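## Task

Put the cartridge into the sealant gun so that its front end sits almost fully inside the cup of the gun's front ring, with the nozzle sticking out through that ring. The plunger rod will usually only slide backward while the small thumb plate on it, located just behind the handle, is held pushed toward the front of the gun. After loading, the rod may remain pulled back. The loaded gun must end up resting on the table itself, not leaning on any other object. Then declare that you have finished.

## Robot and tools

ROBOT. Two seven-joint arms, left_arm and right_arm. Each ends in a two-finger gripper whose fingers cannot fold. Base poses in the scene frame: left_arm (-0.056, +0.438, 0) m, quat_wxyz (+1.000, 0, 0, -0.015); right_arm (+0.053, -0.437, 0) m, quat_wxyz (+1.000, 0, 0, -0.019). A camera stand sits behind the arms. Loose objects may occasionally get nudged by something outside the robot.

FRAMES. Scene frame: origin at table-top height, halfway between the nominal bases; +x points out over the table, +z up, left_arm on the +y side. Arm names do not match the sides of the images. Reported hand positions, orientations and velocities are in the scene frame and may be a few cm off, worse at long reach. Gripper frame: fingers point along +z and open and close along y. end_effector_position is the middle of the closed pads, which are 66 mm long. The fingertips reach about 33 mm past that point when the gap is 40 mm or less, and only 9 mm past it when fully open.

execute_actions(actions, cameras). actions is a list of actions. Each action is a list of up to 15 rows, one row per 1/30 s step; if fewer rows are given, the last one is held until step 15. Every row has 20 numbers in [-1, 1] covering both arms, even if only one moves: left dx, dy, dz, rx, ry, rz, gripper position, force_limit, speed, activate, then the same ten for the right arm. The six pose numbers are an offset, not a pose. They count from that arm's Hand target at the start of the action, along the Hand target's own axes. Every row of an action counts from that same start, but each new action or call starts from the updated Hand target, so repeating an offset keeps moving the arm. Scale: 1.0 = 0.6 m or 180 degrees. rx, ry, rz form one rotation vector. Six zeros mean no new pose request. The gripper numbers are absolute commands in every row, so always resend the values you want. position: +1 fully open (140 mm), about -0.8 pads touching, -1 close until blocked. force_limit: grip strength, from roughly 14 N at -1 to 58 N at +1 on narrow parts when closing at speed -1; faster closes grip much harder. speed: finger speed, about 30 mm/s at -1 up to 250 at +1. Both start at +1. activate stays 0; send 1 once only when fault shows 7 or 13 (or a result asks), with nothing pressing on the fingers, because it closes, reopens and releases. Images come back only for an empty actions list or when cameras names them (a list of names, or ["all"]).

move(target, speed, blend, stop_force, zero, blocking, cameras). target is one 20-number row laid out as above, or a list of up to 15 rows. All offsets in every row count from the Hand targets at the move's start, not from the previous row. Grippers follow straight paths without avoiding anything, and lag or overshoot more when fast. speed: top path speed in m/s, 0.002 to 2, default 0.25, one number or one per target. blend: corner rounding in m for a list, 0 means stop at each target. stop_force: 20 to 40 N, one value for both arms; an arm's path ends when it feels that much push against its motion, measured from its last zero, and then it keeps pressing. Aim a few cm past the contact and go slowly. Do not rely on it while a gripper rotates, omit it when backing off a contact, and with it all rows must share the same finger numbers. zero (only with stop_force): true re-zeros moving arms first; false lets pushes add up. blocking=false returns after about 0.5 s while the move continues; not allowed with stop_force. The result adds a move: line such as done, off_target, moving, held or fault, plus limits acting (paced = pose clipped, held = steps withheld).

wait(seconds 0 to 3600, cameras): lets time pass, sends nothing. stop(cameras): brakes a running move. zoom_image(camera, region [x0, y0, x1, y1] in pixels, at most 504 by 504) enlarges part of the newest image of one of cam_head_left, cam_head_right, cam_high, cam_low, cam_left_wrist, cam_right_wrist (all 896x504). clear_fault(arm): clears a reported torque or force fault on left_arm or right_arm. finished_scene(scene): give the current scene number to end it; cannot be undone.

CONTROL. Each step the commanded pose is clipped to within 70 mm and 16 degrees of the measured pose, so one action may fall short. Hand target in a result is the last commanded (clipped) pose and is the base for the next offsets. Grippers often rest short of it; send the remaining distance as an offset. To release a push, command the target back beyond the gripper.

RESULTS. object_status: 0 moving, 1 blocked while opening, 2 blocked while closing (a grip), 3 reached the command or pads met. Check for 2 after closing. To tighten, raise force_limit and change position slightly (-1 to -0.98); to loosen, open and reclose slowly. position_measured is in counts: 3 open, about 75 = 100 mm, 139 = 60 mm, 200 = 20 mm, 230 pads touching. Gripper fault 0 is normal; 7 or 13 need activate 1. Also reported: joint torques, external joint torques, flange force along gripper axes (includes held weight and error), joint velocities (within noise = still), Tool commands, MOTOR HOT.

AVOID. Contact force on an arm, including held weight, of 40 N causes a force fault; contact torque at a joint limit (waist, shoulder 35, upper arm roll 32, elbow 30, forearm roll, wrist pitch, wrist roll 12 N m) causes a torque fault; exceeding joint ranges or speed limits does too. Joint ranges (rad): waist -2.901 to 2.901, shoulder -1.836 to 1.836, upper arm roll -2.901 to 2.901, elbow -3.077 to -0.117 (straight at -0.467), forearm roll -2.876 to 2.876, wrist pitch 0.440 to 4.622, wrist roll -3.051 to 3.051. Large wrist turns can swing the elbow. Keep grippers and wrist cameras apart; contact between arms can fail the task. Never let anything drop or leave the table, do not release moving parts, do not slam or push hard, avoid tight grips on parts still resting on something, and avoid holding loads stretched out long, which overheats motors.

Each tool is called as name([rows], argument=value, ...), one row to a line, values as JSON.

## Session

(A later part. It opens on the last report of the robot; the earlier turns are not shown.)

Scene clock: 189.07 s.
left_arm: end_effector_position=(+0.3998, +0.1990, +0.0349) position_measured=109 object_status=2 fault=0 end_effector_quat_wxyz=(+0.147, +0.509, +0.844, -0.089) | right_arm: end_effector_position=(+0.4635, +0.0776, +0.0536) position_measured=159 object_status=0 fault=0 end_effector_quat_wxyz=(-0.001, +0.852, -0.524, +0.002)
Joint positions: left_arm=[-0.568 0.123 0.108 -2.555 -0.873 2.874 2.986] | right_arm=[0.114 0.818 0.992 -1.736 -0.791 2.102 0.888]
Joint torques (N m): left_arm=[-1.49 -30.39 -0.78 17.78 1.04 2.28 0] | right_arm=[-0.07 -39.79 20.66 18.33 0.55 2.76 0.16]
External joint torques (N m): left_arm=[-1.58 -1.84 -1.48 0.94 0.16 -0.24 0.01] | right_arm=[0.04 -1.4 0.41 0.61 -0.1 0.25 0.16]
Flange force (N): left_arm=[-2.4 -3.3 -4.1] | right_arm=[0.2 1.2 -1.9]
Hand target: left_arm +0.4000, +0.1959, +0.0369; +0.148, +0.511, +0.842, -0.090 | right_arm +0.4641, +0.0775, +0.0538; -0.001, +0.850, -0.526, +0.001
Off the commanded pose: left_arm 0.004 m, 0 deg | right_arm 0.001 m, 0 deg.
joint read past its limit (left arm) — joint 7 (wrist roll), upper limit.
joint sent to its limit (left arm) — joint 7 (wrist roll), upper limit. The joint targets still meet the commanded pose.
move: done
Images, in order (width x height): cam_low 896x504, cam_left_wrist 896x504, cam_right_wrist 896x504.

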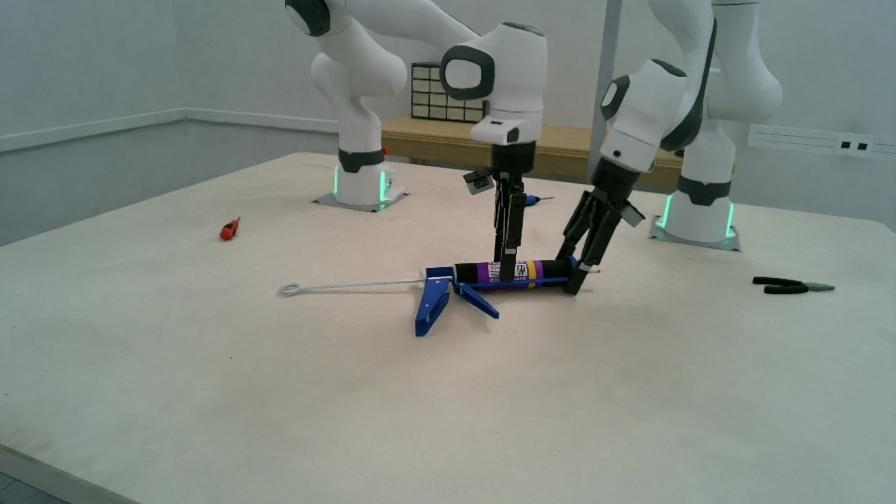

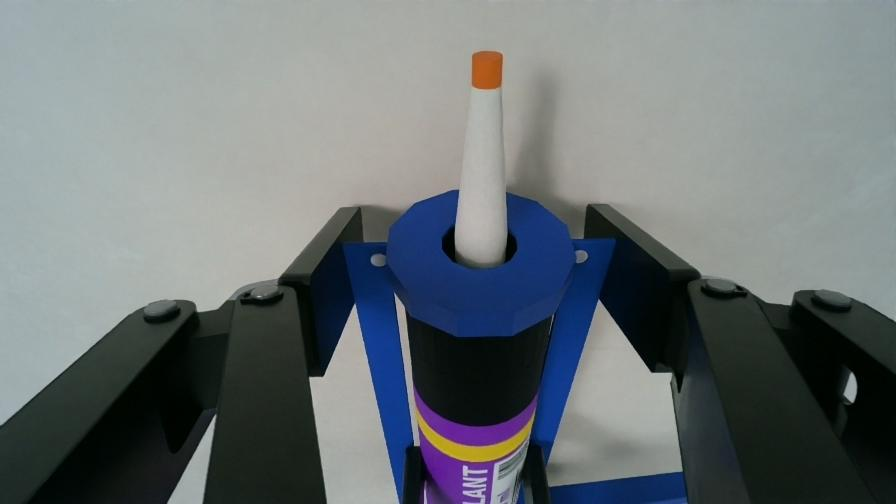

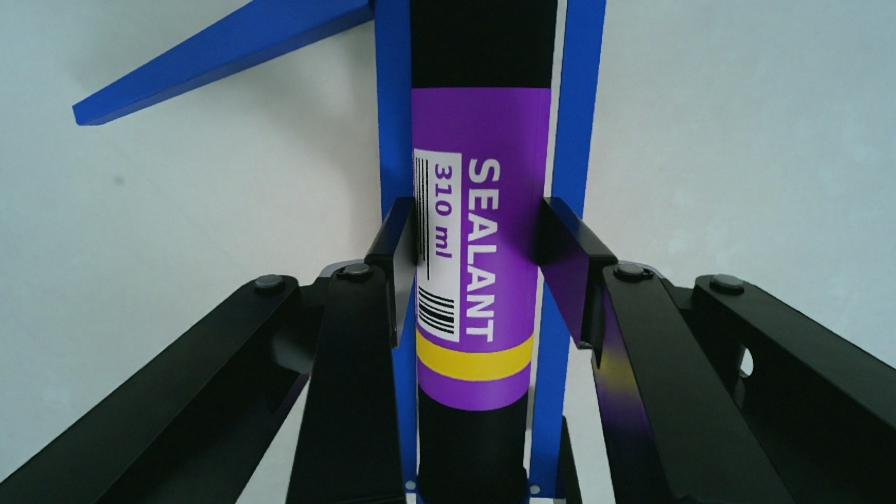

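move([
  [0,0,0,0,0,0,-0.98,-0.1,-1,0, 0,0,-0.003,0,0,0,-1,-0.3,-1,0],
  [0,0,0,0,0,0,-0.98,-0.1,-1,0, -0.008,0,-0.003,0,0,0,-1,-0.3,-1,0],
], speed=0.02, stop_force=20, cameras=["cam_right_wrist","cam_low","cam_left_wrist"])

zoom_image(camera="cam_low", region=[420, 200, 620, 320])

zoom_image(camera="cam_right_wrist", region=[370, 384, 590, 504])

Scene clock: 190.40 s.
left_arm: end_effector_position=(+0.4000, +0.1988, +0.0352) position_measured=109 object_status=2 fault=0 end_effector_quat_wxyz=(+0.147, +0.509, +0.844, -0.089) | right_arm: end_effector_position=(+0.4636, +0.0777, +0.0539) position_measured=159 object_status=2 fault=0 end_effector_quat_wxyz=(+0.002, +0.851, -0.525, +0.003)
Joint positions: left_arm=[-0.568 0.123 0.108 -2.555 -0.873 2.874 2.986] | right_arm=[0.119 0.821 0.992 -1.728 -0.791 2.092 0.889]
Joint torques (N m): left_arm=[-1.05 -30.15 -0.6 17.95 0.97 2.46 0.01] | right_arm=[1.91 -40.18 22.7 19.36 0.95 3.15 0.29]
External joint torques (N m): left_arm=[-0.96 -1.63 -1.12 1.1 0.08 -0.03 0.02] | right_arm=[1.71 -1.4 2.08 1.65 0.28 0.64 0.29]
Flange force (N): left_arm=[-1.9 -2.0 -2.7] | right_arm=[-4.9 -3.5 -2.9]
Hand target: left_arm +0.4000, +0.1959, +0.0369; +0.148, +0.511, +0.842, -0.090 | right_arm +0.4620, +0.0818, +0.0556; -0.001, +0.850, -0.526, +0.001
Off the commanded pose: left_arm 0.003 m, 0 deg | right_arm 0.005 m, 0 deg.
joint read past its limit (left arm) — joint 7 (wrist roll), upper limit.
joint sent to its limit (left arm) — joint 7 (wrist roll), upper limit. The joint targets still meet the commanded pose.
move: off_target (right_arm)
Images, in order (width x height): cam_low 896x504, cam_left_wrist 896x504, cam_right_wrist 896x504.

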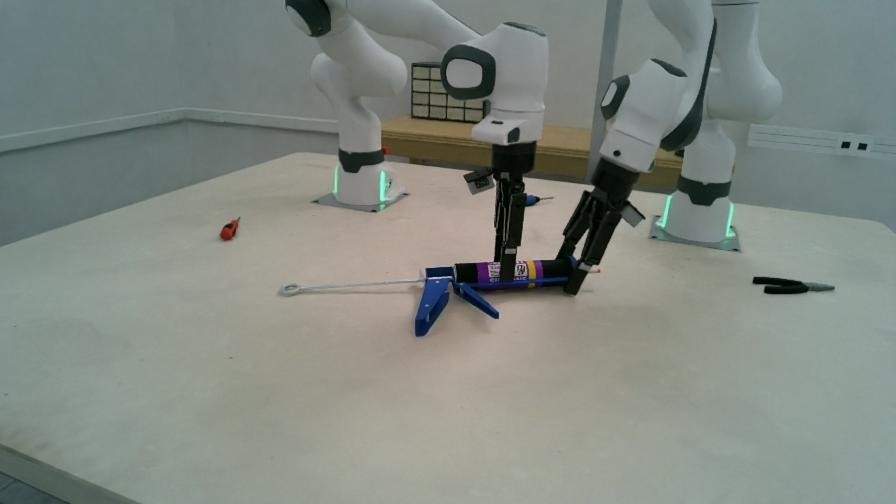

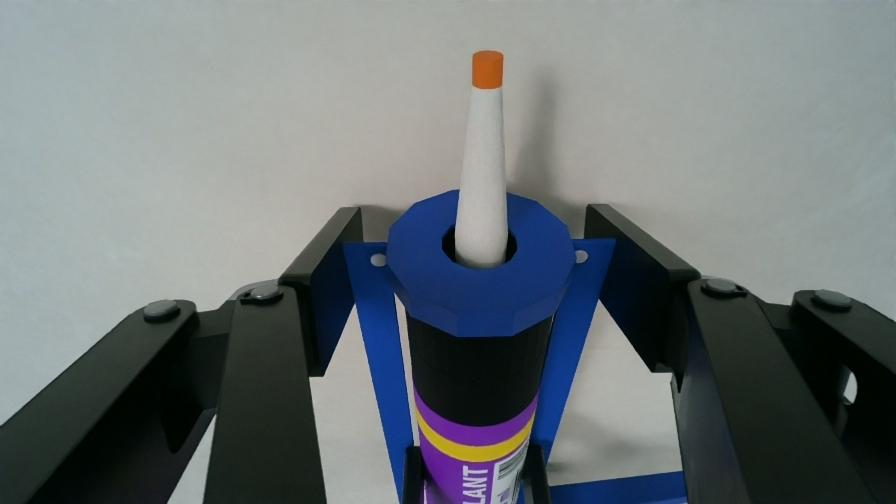

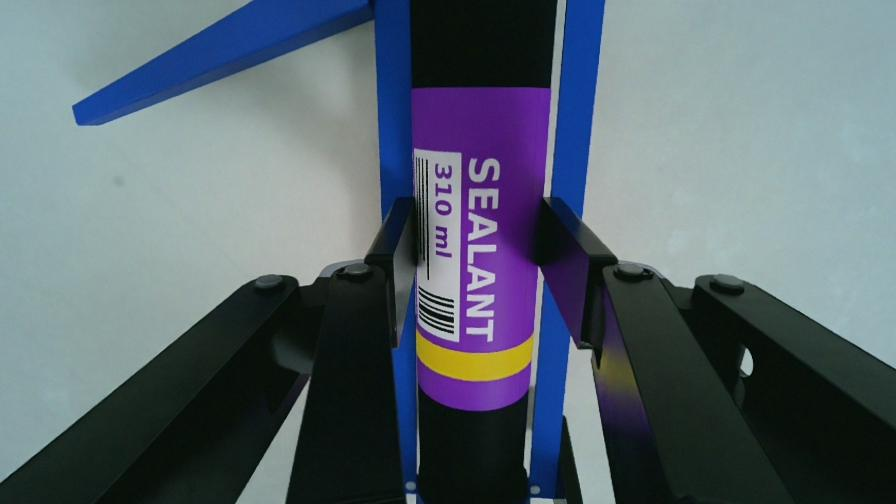

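Scaled by 2.520.

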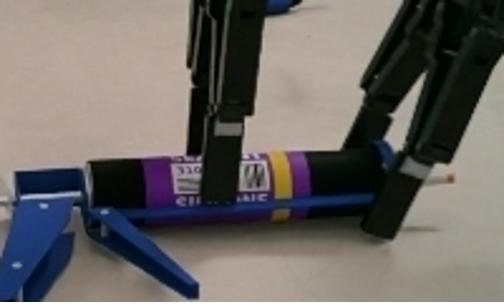

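Scaled by 2.291.

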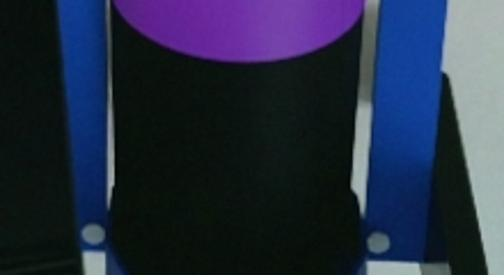

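move([
  [0,0,0,0,0,0,-0.98,-0.1,-1,0, 0.004,0.002,-0.005,0,0,0,-1,-0.3,-1,0],
], speed=0.02, cameras=["cam_right_wrist","cam_left_wrist"])

zoom_image(camera="cam_left_wrist", region=[420, 200, 540, 300])

zoom_image(camera="cam_right_wrist", region=[370, 384, 590, 504])

Scene clock: 191.23 s.
left_arm: end_effector_position=(+0.4000, +0.1985, +0.0354) position_measured=109 object_status=2 fault=0 end_effector_quat_wxyz=(+0.147, +0.509, +0.844, -0.089) | right_arm: end_effector_position=(+0.4625, +0.0772, +0.0561) position_measured=159 object_status=2 fault=0 end_effector_quat_wxyz=(+0.001, +0.852, -0.524, +0.002)
Joint positions: left_arm=[-0.568 0.122 0.107 -2.555 -0.873 2.874 2.986] | right_arm=[0.112 0.817 0.999 -1.734 -0.791 2.092 0.889]
Joint torques (N m): left_arm=[-0.68 -30.06 -0.56 17.63 0.99 2.47 -0.02] | right_arm=[-0.18 -41.52 23.11 18.56 0.96 2.74 0.26]
External joint torques (N m): left_arm=[-0.71 -1.54 -1.18 0.86 0.11 -0.03 -0.01] | right_arm=[-0.25 -3.18 2.65 0.88 0.3 0.24 0.26]
Flange force (N): left_arm=[-1.4 -2.2 -2.9] | right_arm=[3.1 6.7 -7.9]
Hand target: left_arm +0.4000, +0.1959, +0.0369; +0.148, +0.511, +0.842, -0.090 | right_arm +0.4620, +0.0791, +0.0586; -0.001, +0.850, -0.526, +0.001
Off the commanded pose: left_arm 0.003 m, 0 deg | right_arm 0.003 m, 0 deg.
joint read past its limit (left arm) — joint 7 (wrist roll), upper limit.
joint sent to its limit (left arm) — joint 7 (wrist roll), upper limit. The joint targets still meet the commanded pose.
move: done
Images, in order (width x height): cam_left_wrist 896x504, cam_right_wrist 896x504.

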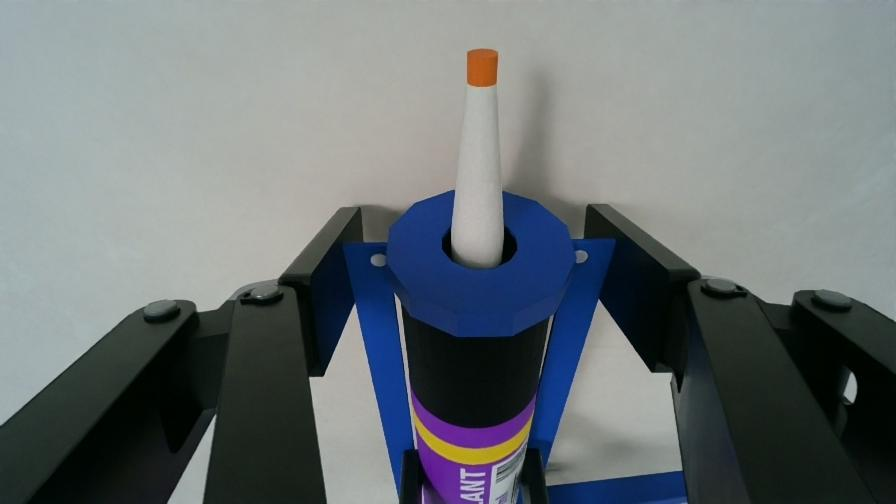

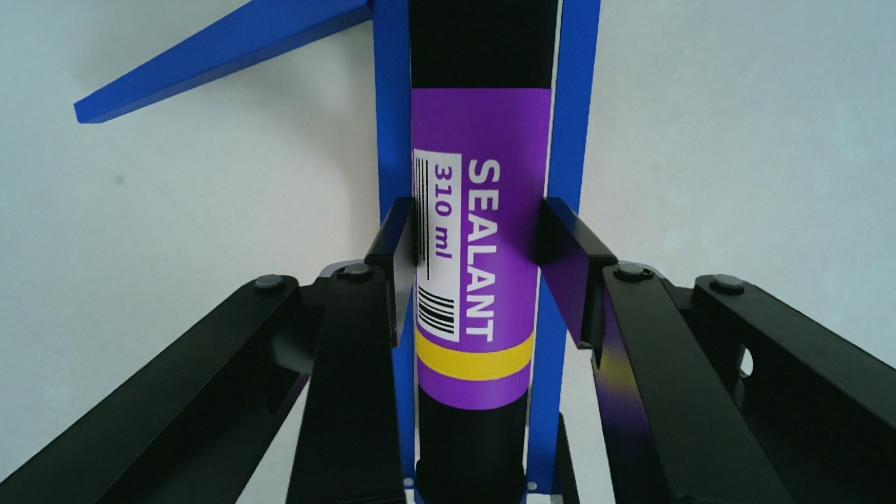

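Scaled by 4.200.

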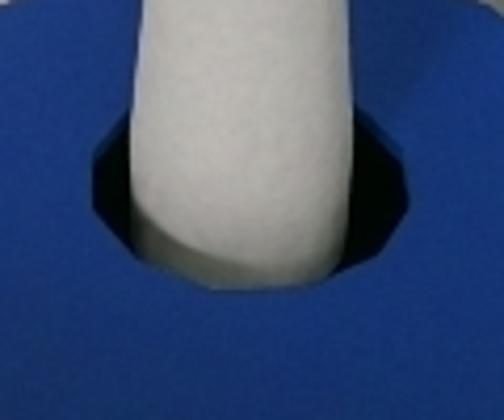

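Scaled by 2.291.

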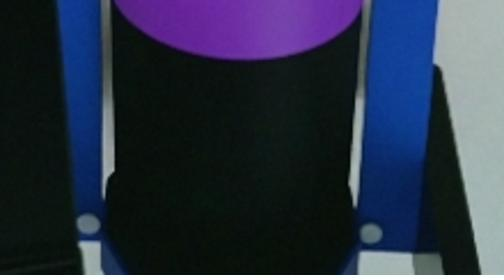

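move([
  [0,0,0,0,0,0,-0.98,-0.1,-1,0, -0.010,0,-0.001,0,0,0,-1,-0.3,-1,0],
], speed=0.015, stop_force=20, cameras=["cam_low","cam_left_wrist"])

zoom_image(camera="cam_left_wrist", region=[420, 200, 540, 300])

zoom_image(camera="cam_low", region=[420, 220, 620, 320])

Scene clock: 193.03 s.
left_arm: end_effector_position=(+0.4000, +0.1985, +0.0354) position_measured=109 object_status=2 fault=0 end_effector_quat_wxyz=(+0.147, +0.509, +0.844, -0.089) | right_arm: end_effector_position=(+0.4624, +0.0779, +0.0567) position_measured=159 object_status=2 fault=0 end_effector_quat_wxyz=(+0.003, +0.851, -0.526, +0.004)
Joint positions: left_arm=[-0.568 0.122 0.107 -2.555 -0.873 2.874 2.986] | right_arm=[0.119 0.82 0.998 -1.725 -0.791 2.081 0.893]
Joint torques (N m): left_arm=[-1.4 -30.05 -0.62 18 0.98 2.45 -0.03] | right_arm=[2.74 -39.93 23.85 19.28 1.28 3.56 0.33]
External joint torques (N m): left_arm=[-1.5 -1.53 -1.32 1.17 0.1 -0.07 -0.02] | right_arm=[2.77 -1.29 3.41 1.54 0.62 1.08 0.33]
Flange force (N): left_arm=[-2.8 -2.5 -2.4] | right_arm=[-6.5 -2.9 -3.5]
Hand target: left_arm +0.4000, +0.1959, +0.0369; +0.148, +0.511, +0.842, -0.090 | right_arm +0.4593, +0.0844, +0.0592; -0.001, +0.850, -0.526, +0.001
Off the commanded pose: left_arm 0.003 m, 0 deg | right_arm 0.008 m, 1 deg.
joint read past its limit (left arm) — joint 7 (wrist roll), upper limit.
joint sent to its limit (left arm) — joint 7 (wrist roll), upper limit. The joint targets still meet the commanded pose.
move: off_target (right_arm)

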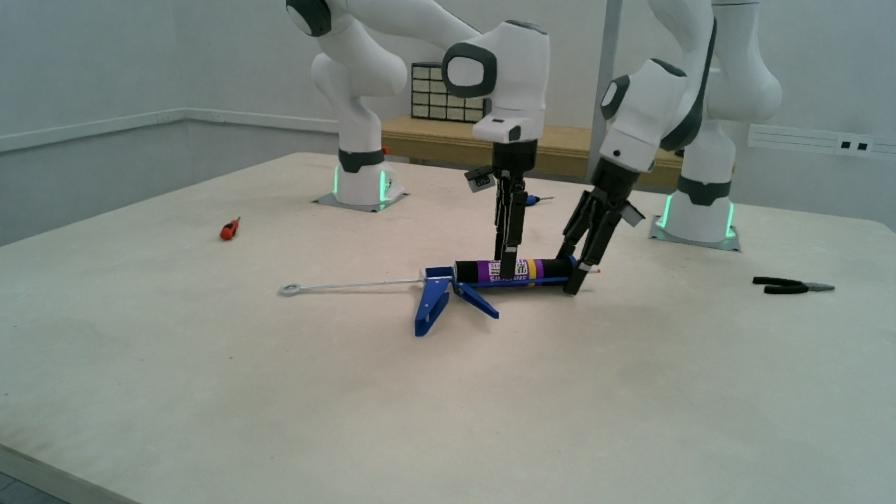

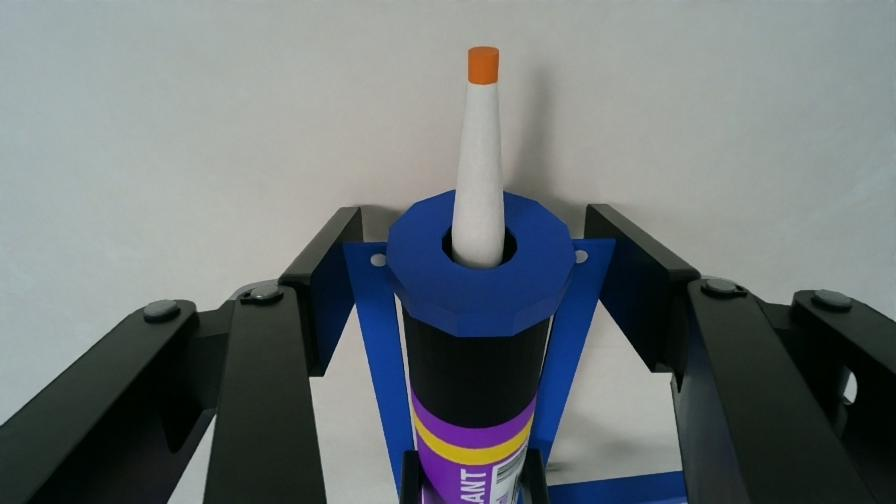

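Scaled by 4.200.

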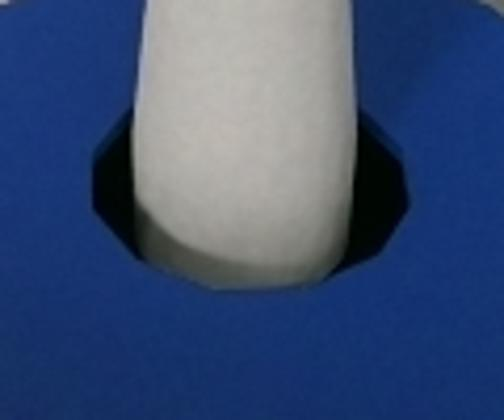

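Scaled by 2.520.

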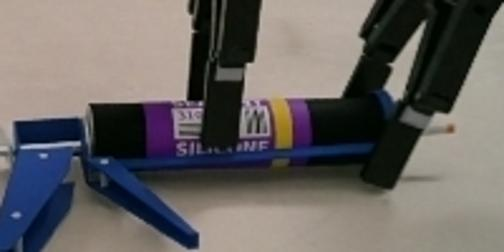

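zoom_image(camera="cam_low", region=[530, 240, 610, 300])

Scaled by 6.300.

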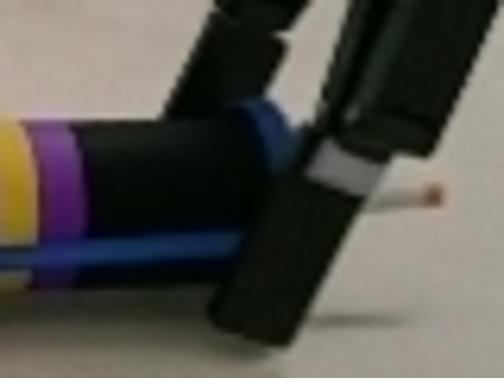

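move([
  [0,0,0,0,0,0,-0.98,-0.1,-1,0, 0.009,0,0,0,0,0,-1,-0.3,-1,0],
  [0,0,0,0,0,0,-0.98,-0.1,-1,0, 0.009,0,-0.004,0,0,0,-1,-0.3,-1,0],
], speed=0.02)

move([
  [0,0,0,0,0,0,-0.98,-0.1,-1,0, -0.012,0,0,0,0,0,-1,-0.3,-1,0],
], speed=0.015, stop_force=20, cameras=["cam_low","cam_left_wrist"])

zoom_image(camera="cam_left_wrist", region=[420, 200, 540, 300])

zoom_image(camera="cam_low", region=[530, 240, 610, 300])

Scene clock: 194.23 s.
left_arm: end_effector_position=(+0.4000, +0.1984, +0.0355) position_measured=109 object_status=2 fault=0 end_effector_quat_wxyz=(+0.147, +0.509, +0.843, -0.089) | right_arm: end_effector_position=(+0.4619, +0.0776, +0.0587) position_measured=159 object_status=2 fault=0 end_effector_quat_wxyz=(+0.001, +0.851, -0.526, +0.001)
Joint positions: left_arm=[-0.568 0.122 0.107 -2.555 -0.873 2.874 2.986] | right_arm=[0.108 0.818 1.007 -1.732 -0.791 2.086 0.893]
Joint torques (N m): left_arm=[-0.92 -29.96 -0.49 17.51 0.99 2.47 0] | right_arm=[0.31 -41.61 22.74 18.81 0.83 2.78 0.13]
External joint torques (N m): left_arm=[-0.88 -1.53 -1.05 0.77 0.11 -0.02 0.01] | right_arm=[0.41 -3.45 2.33 1.12 0.16 0.3 0.13]
Flange force (N): left_arm=[-1.4 -2.4 -3.2] | right_arm=[1.3 4.6 -7.2]
Hand target: left_arm +0.4000, +0.1959, +0.0369; +0.148, +0.511, +0.842, -0.090 | right_arm +0.4617, +0.0796, +0.0616; -0.001, +0.850, -0.526, +0.001
Off the commanded pose: left_arm 0.003 m, 0 deg | right_arm 0.004 m, 0 deg.
joint read past its limit (left arm) — joint 7 (wrist roll), upper limit.
joint sent to its limit (left arm) — joint 7 (wrist roll), upper limit. The joint targets still meet the commanded pose.
move: off_target (right_arm)

Scene clock: 195.53 s.
left_arm: end_effector_position=(+0.3999, +0.1985, +0.0354) position_measured=109 object_status=2 fault=0 end_effector_quat_wxyz=(+0.147, +0.509, +0.844, -0.089) | right_arm: end_effector_position=(+0.4599, +0.0822, +0.0597) position_measured=159 object_status=2 fault=0 end_effector_quat_wxyz=(+0.001, +0.851, -0.525, +0.002)
Joint positions: left_arm=[-0.568 0.122 0.107 -2.555 -0.873 2.874 2.986] | right_arm=[0.122 0.821 1.004 -1.72 -0.791 2.078 0.896]
Joint torques (N m): left_arm=[-1.15 -30.01 -0.58 17.7 1.02 2.47 -0.01] | right_arm=[1.88 -40.4 22.96 19.48 1.06 3.05 0.28]
External joint torques (N m): left_arm=[-1.16 -1.48 -1.18 0.91 0.14 -0.03 0] | right_arm=[1.82 -1.83 2.37 1.77 0.39 0.56 0.28]
Flange force (N): left_arm=[-2.1 -2.5 -2.9] | right_arm=[-5.0 -3.1 -4.1]
Hand target: left_arm +0.4000, +0.1959, +0.0369; +0.148, +0.511, +0.842, -0.090 | right_arm +0.4585, +0.0860, +0.0616; -0.001, +0.850, -0.526, +0.001
Off the commanded pose: left_arm 0.003 m, 0 deg | right_arm 0.005 m, 0 deg.
joint read past its limit (left arm) — joint 7 (wrist roll), upper limit.
joint sent to its limit (left arm) — joint 7 (wrist roll), upper limit. The joint targets still meet the commanded pose.
move: off_target (right_arm)

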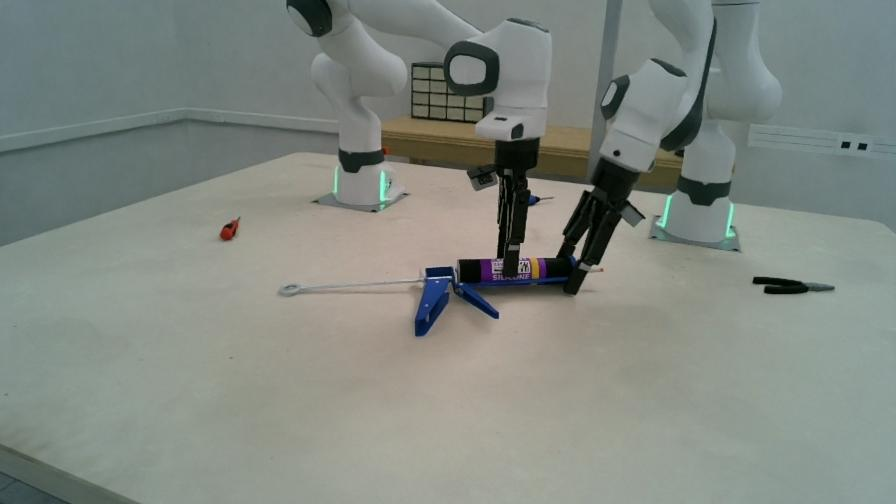

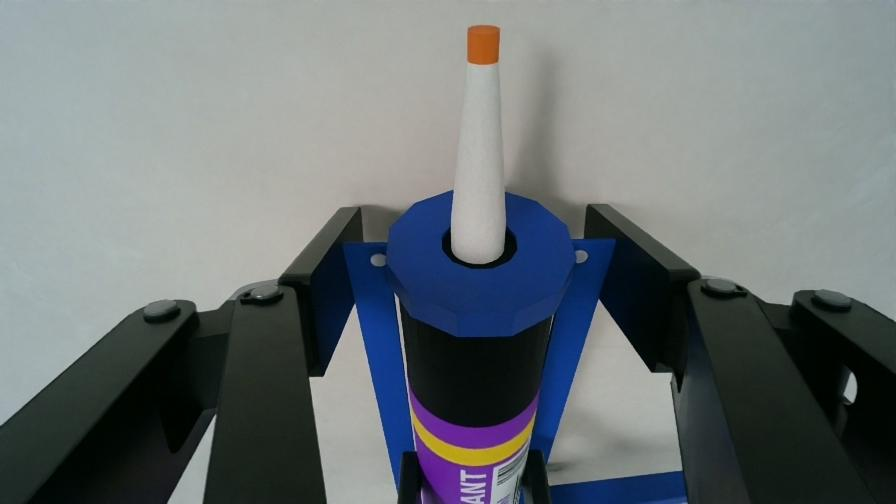

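Scaled by 4.200.

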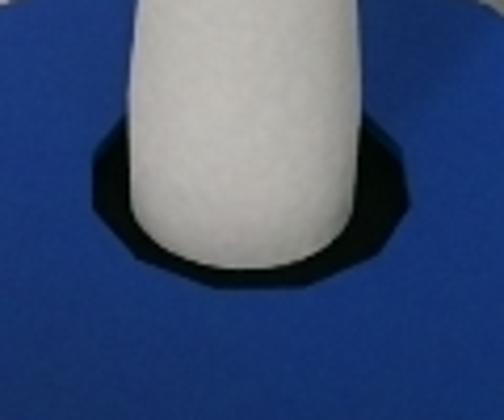

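Scaled by 6.300.

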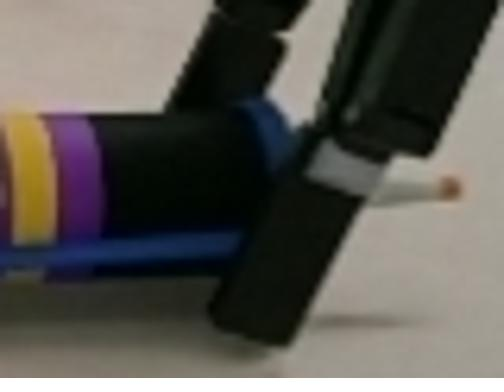

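move([
  [0,0,0,0,0,0,-0.98,-0.1,-1,0, -0.010,0,0,0,0,0,-1,-0.3,-1,0],
], speed=0.015, stop_force=20, zero=false, cameras=["cam_low","cam_left_wrist"])

zoom_image(camera="cam_left_wrist", region=[420, 200, 540, 300])

zoom_image(camera="cam_low", region=[410, 220, 610, 320])

Scene clock: 197.27 s.
left_arm: end_effector_position=(+0.3996, +0.1989, +0.0351) position_measured=109 object_status=2 fault=0 end_effector_quat_wxyz=(+0.147, +0.509, +0.844, -0.089) | right_arm: end_effector_position=(+0.4593, +0.0830, +0.0582) position_measured=159 object_status=2 fault=0 end_effector_quat_wxyz=(+0.005, +0.850, -0.526, +0.004)
Joint positions: left_arm=[-0.568 0.122 0.107 -2.556 -0.873 2.874 2.986] | right_arm=[0.134 0.827 0.999 -1.708 -0.791 2.067 0.901]
Joint torques (N m): left_arm=[-1.49 -30.33 -0.72 18.65 1 2.47 -0.01] | right_arm=[3.46 -40.55 24.91 19.6 1.49 3.9 0.39]
External joint torques (N m): left_arm=[-1.55 -1.91 -1.39 1.95 0.13 -0.02 0] | right_arm=[3.78 -1.6 4.55 1.74 0.83 1.44 0.39]
Flange force (N): left_arm=[-4.0 -1.6 -2.3] | right_arm=[-8.4 -3.0 -4.4]
Hand target: left_arm +0.4000, +0.1959, +0.0369; +0.148, +0.511, +0.842, -0.090 | right_arm +0.4558, +0.0914, +0.0616; -0.001, +0.850, -0.526, +0.001
Off the commanded pose: left_arm 0.004 m, 0 deg | right_arm 0.010 m, 1 deg.
joint read past its limit (left arm) — joint 7 (wrist roll), upper limit.
joint sent to its limit (left arm) — joint 7 (wrist roll), upper limit. The joint targets still meet the commanded pose.
move: off_target (right_arm)

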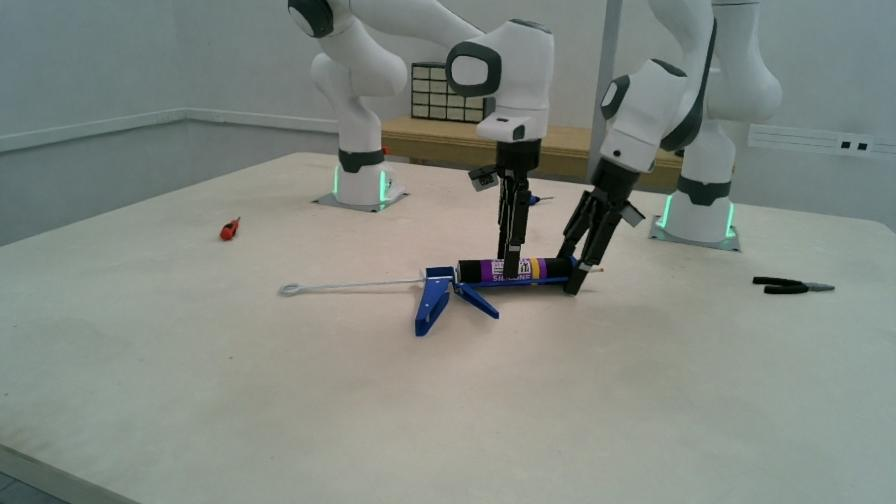

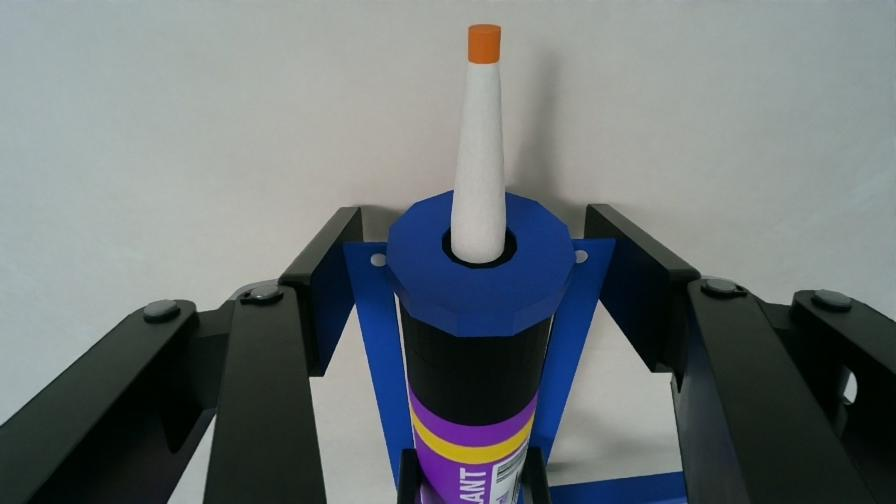

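Scaled by 4.200.

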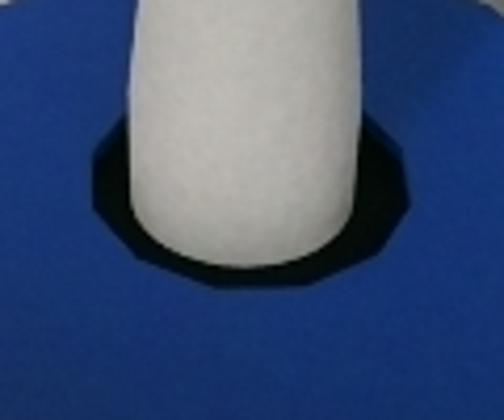

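Scaled by 2.520.

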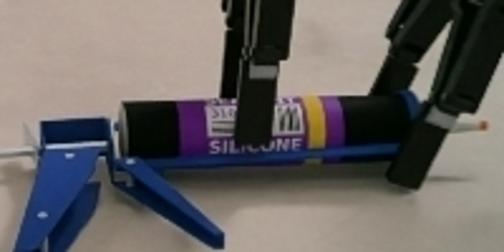

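move([
  [0,0,0,0,0,0,-0.98,-0.1,-1,0, 0.011,0,0.003,0,0,0,-1,-0.3,-1,0],
  [0,0,0,0,0,0,-0.98,-0.1,-1,0, 0.011,0,0.0075,0,-0.006,0,-1,-0.3,-1,0],
], speed=0.02, cameras=["cam_low","cam_left_wrist"])

zoom_image(camera="cam_left_wrist", region=[420, 200, 540, 300])

zoom_image(camera="cam_low", region=[410, 220, 610, 320])

Scene clock: 198.77 s.
left_arm: end_effector_position=(+0.3996, +0.1986, +0.0352) position_measured=109 object_status=2 fault=0 end_effector_quat_wxyz=(+0.147, +0.509, +0.844, -0.089) | right_arm: end_effector_position=(+0.4590, +0.0822, +0.0554) position_measured=159 object_status=2 fault=0 end_effector_quat_wxyz=(-0.002, +0.849, -0.529, -0.006)
Joint positions: left_arm=[-0.568 0.122 0.107 -2.555 -0.873 2.874 2.986] | right_arm=[0.108 0.829 1.009 -1.732 -0.791 2.098 0.901]
Joint velocities: left_arm=[within noise] | right_arm=[-0.001 0 0 -0.002 0.001 0.003 0.001]
Joint torques (N m): left_arm=[-0.76 -29.94 -0.43 17.89 0.97 2.5 0] | right_arm=[0.38 -39.77 23.18 18.34 0.83 3.07 -0.11]
External joint torques (N m): left_arm=[-0.77 -1.42 -1.04 1.09 0.1 -0.01 0.01] | right_arm=[0.32 -1.29 2.28 0.8 0.16 0.53 -0.11]
Flange force (N): left_arm=[-1.9 -1.5 -2.1] | right_arm=[0.4 1.8 -4.1]
Hand target: left_arm +0.4000, +0.1959, +0.0369; +0.148, +0.511, +0.842, -0.090 | right_arm +0.4587, +0.0855, +0.0571; -0.006, +0.850, -0.526, -0.007
Off the commanded pose: left_arm 0.003 m, 0 deg | right_arm 0.004 m, 1 deg.
joint read past its limit (left arm) — joint 7 (wrist roll), upper limit.
joint sent to its limit (left arm) — joint 7 (wrist roll), upper limit. The joint targets still meet the commanded pose.
move: off_target (right_arm)

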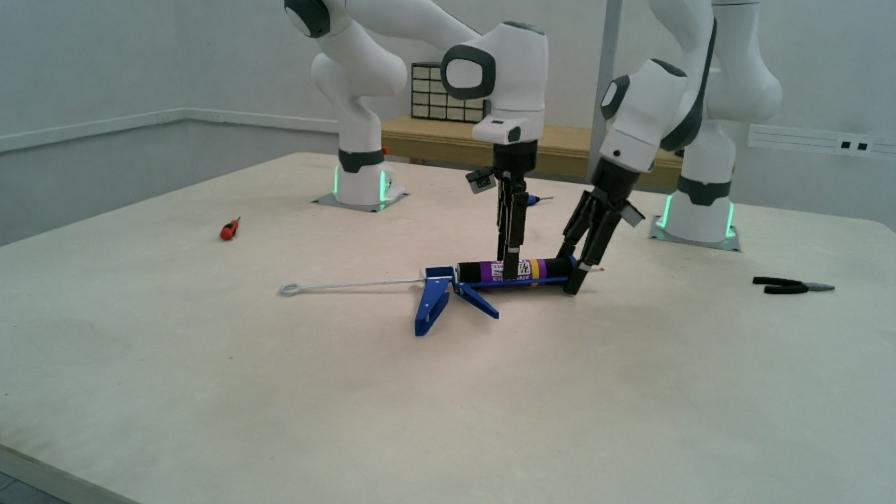

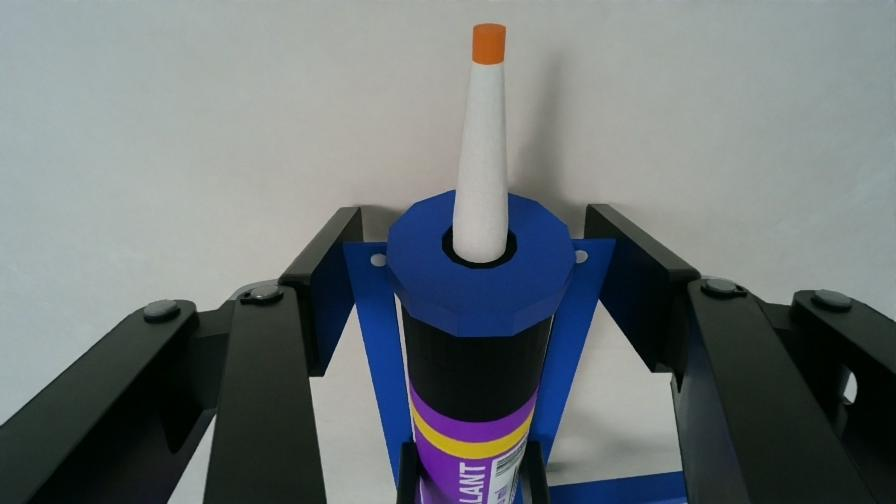

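Scaled by 4.200.

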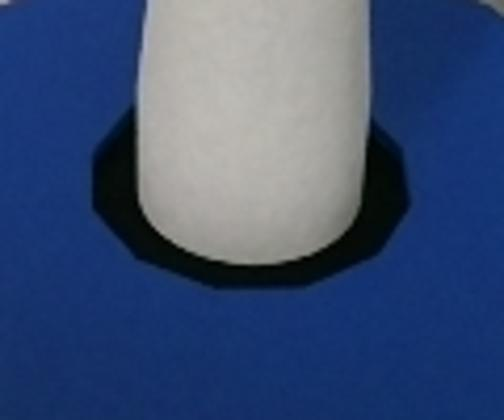

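Scaled by 2.520.

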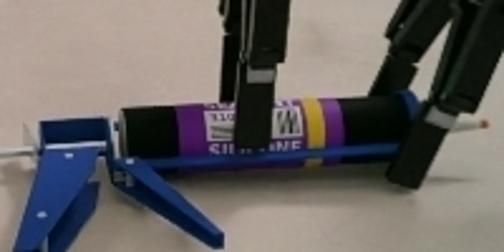

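Good. Open right slowly, then lift.

move([
  [0,0,0,0,0,0,-0.98,-0.1,-1,0, 0,0,0,0,0,0,-0.1,-1,-1,0],
], speed=0.03, cameras=["cam_low","cam_left_wrist","cam_right_wrist"])

zoom_image(camera="cam_left_wrist", region=[420, 200, 540, 300])

zoom_image(camera="cam_low", region=[410, 220, 610, 320])

Scene clock: 199.50 s.
left_arm: end_effector_position=(+0.3996, +0.1985, +0.0352) position_measured=109 object_status=2 fault=0 end_effector_quat_wxyz=(+0.147, +0.509, +0.844, -0.090) | right_arm: end_effector_position=(+0.4584, +0.0844, +0.0566) position_measured=141 object_status=0 fault=0 end_effector_quat_wxyz=(-0.004, +0.849, -0.528, -0.007)
Joint positions: left_arm=[-0.568 0.122 0.107 -2.555 -0.873 2.874 2.986] | right_arm=[0.107 0.829 1.012 -1.732 -0.791 2.102 0.901]
Joint torques (N m): left_arm=[-0.77 -29.95 -0.39 17.91 0.99 2.49 0.04] | right_arm=[0.41 -39.63 21.68 17.79 0.75 2.63 -0.09]
External joint torques (N m): left_arm=[-0.8 -1.36 -1.02 1.07 0.11 -0.02 0.05] | right_arm=[0.5 -1.18 0.8 0.17 0.07 0.08 -0.09]
Flange force (N): left_arm=[-1.8 -1.4 -1.9] | right_arm=[0.0 1.5 -2.3]
Hand target: left_arm +0.4000, +0.1959, +0.0369; +0.148, +0.511, +0.842, -0.090 | right_arm +0.4587, +0.0855, +0.0571; -0.006, +0.850, -0.526, -0.007
Off the commanded pose: left_arm 0.003 m, 0 deg | right_arm 0.001 m, 0 deg.
joint read past its limit (left arm) — joint 7 (wrist roll), upper limit.
joint sent to its limit (left arm) — joint 7 (wrist roll), upper limit. The joint targets still meet the commanded pose.
move: done

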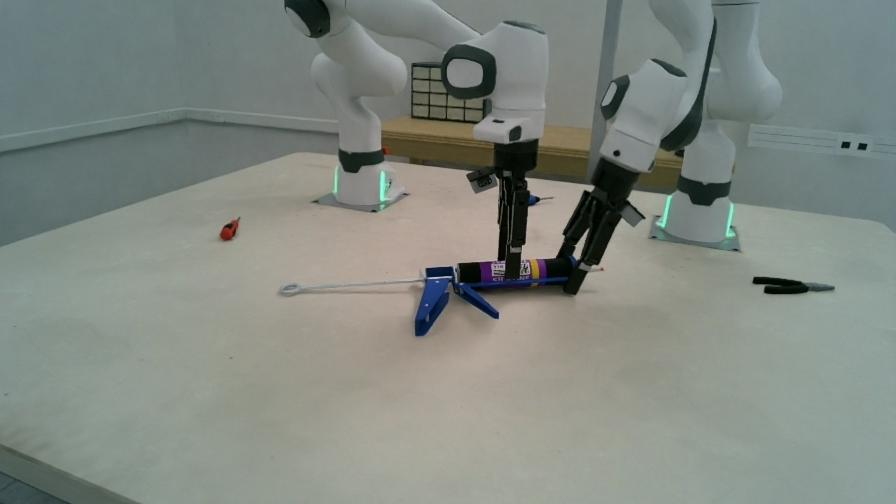

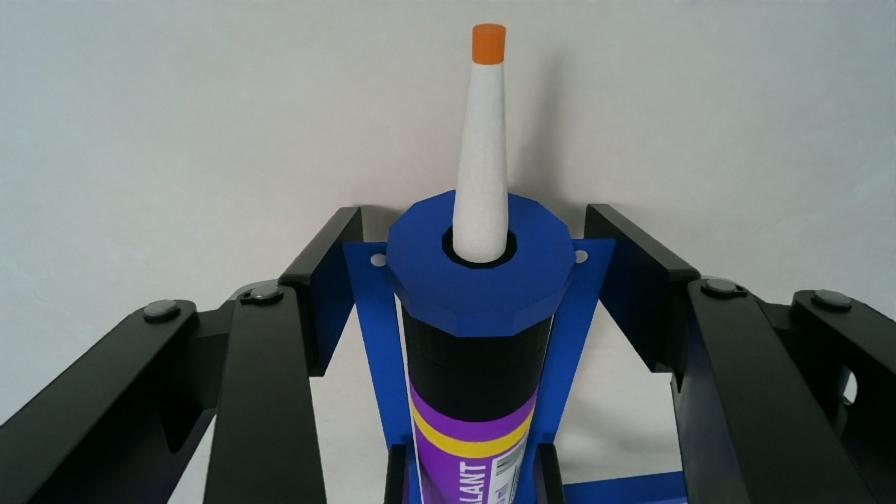

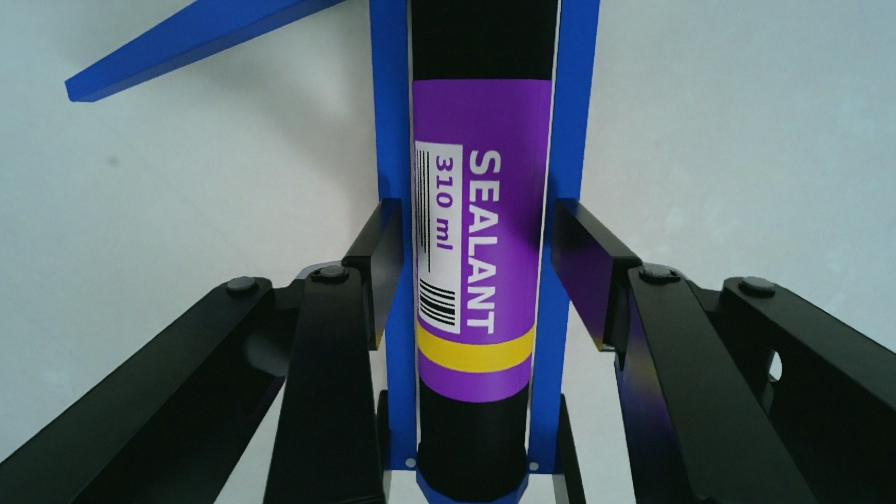

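Scaled by 4.200.

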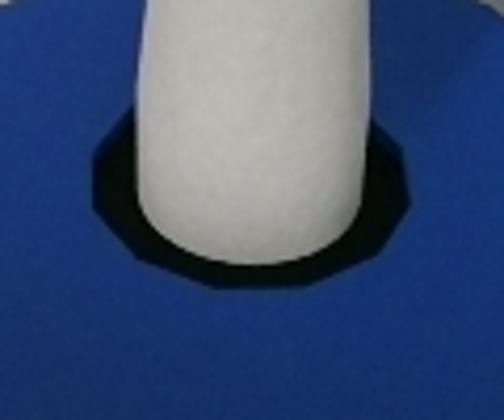

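Scaled by 2.520.

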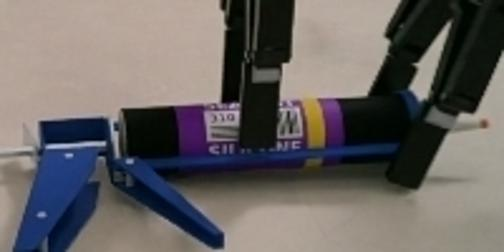

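move([
  [0,0,0,0,0,0,-0.98,-0.1,-1,0, 0,0,-0.17,0,0,0,-0.1,-1,-1,0],
], speed=0.12, cameras=["cam_right_wrist","cam_left_wrist"])

zoom_image(camera="cam_right_wrist", region=[390, 0, 590, 120])

zoom_image(camera="cam_right_wrist", region=[400, 320, 540, 440])

Scene clock: 201.27 s.
left_arm: end_effector_position=(+0.3996, +0.1985, +0.0352) position_measured=109 object_status=2 fault=0 end_effector_quat_wxyz=(+0.147, +0.509, +0.844, -0.090) | right_arm: end_effector_position=(+0.4603, +0.0843, +0.1595) position_measured=141 object_status=3 fault=0 end_effector_quat_wxyz=(-0.008, +0.849, -0.528, -0.005)
Joint positions: left_arm=[-0.568 0.122 0.107 -2.555 -0.873 2.874 2.986] | right_arm=[0.034 0.719 1.15 -1.671 -0.689 1.94 0.849]
Joint velocities: left_arm=[within noise] | right_arm=[0 0 -0.001 0 0 -0.005 -0.005]
Joint torques (N m): left_arm=[-0.72 -29.98 -0.39 17.92 0.99 2.48 -0.01] | right_arm=[0.02 -34.9 20.99 20.08 0.92 2.4 -0.18]
External joint torques (N m): left_arm=[-0.67 -1.5 -0.95 1.13 0.11 -0.01 0] | right_arm=[-0.03 -0.31 1.18 0.65 0.19 -0.16 -0.17]
Flange force (N): left_arm=[-1.9 -1.3 -2.5] | right_arm=[0.2 -0.2 -2.8]
Hand target: left_arm +0.4000, +0.1959, +0.0369; +0.148, +0.511, +0.842, -0.090 | right_arm +0.4594, +0.0836, +0.1591; -0.006, +0.850, -0.526, -0.007
Off the commanded pose: left_arm 0.003 m, 0 deg | right_arm 0.001 m, 0 deg.
joint read past its limit (left arm) — joint 7 (wrist roll), upper limit.
joint sent to its limit (left arm) — joint 7 (wrist roll), upper limit. The joint targets still meet the commanded pose.
move: done
Images, in order (width x height): cam_left_wrist 896x504, cam_right_wrist 896x504.

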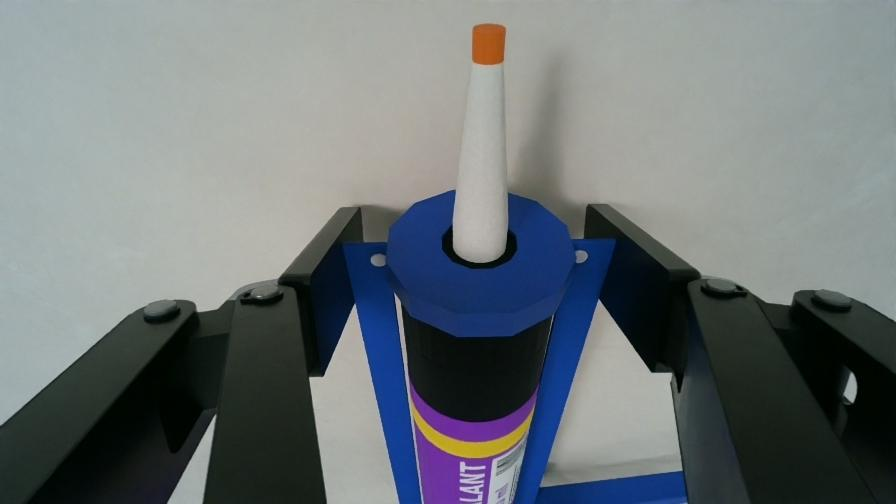

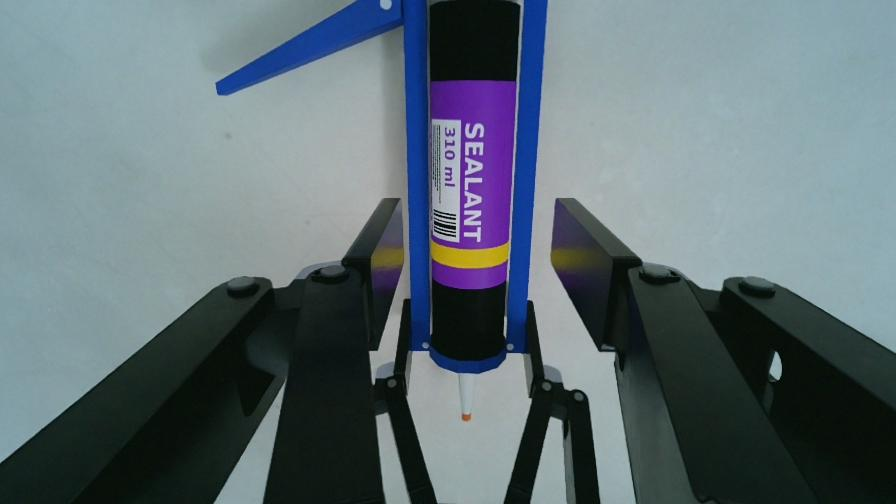

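Scaled by 2.520.

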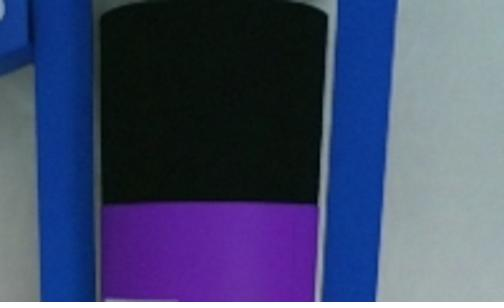

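Scaled by 3.600.

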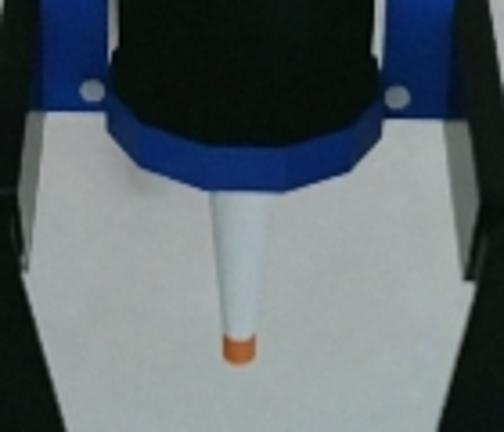

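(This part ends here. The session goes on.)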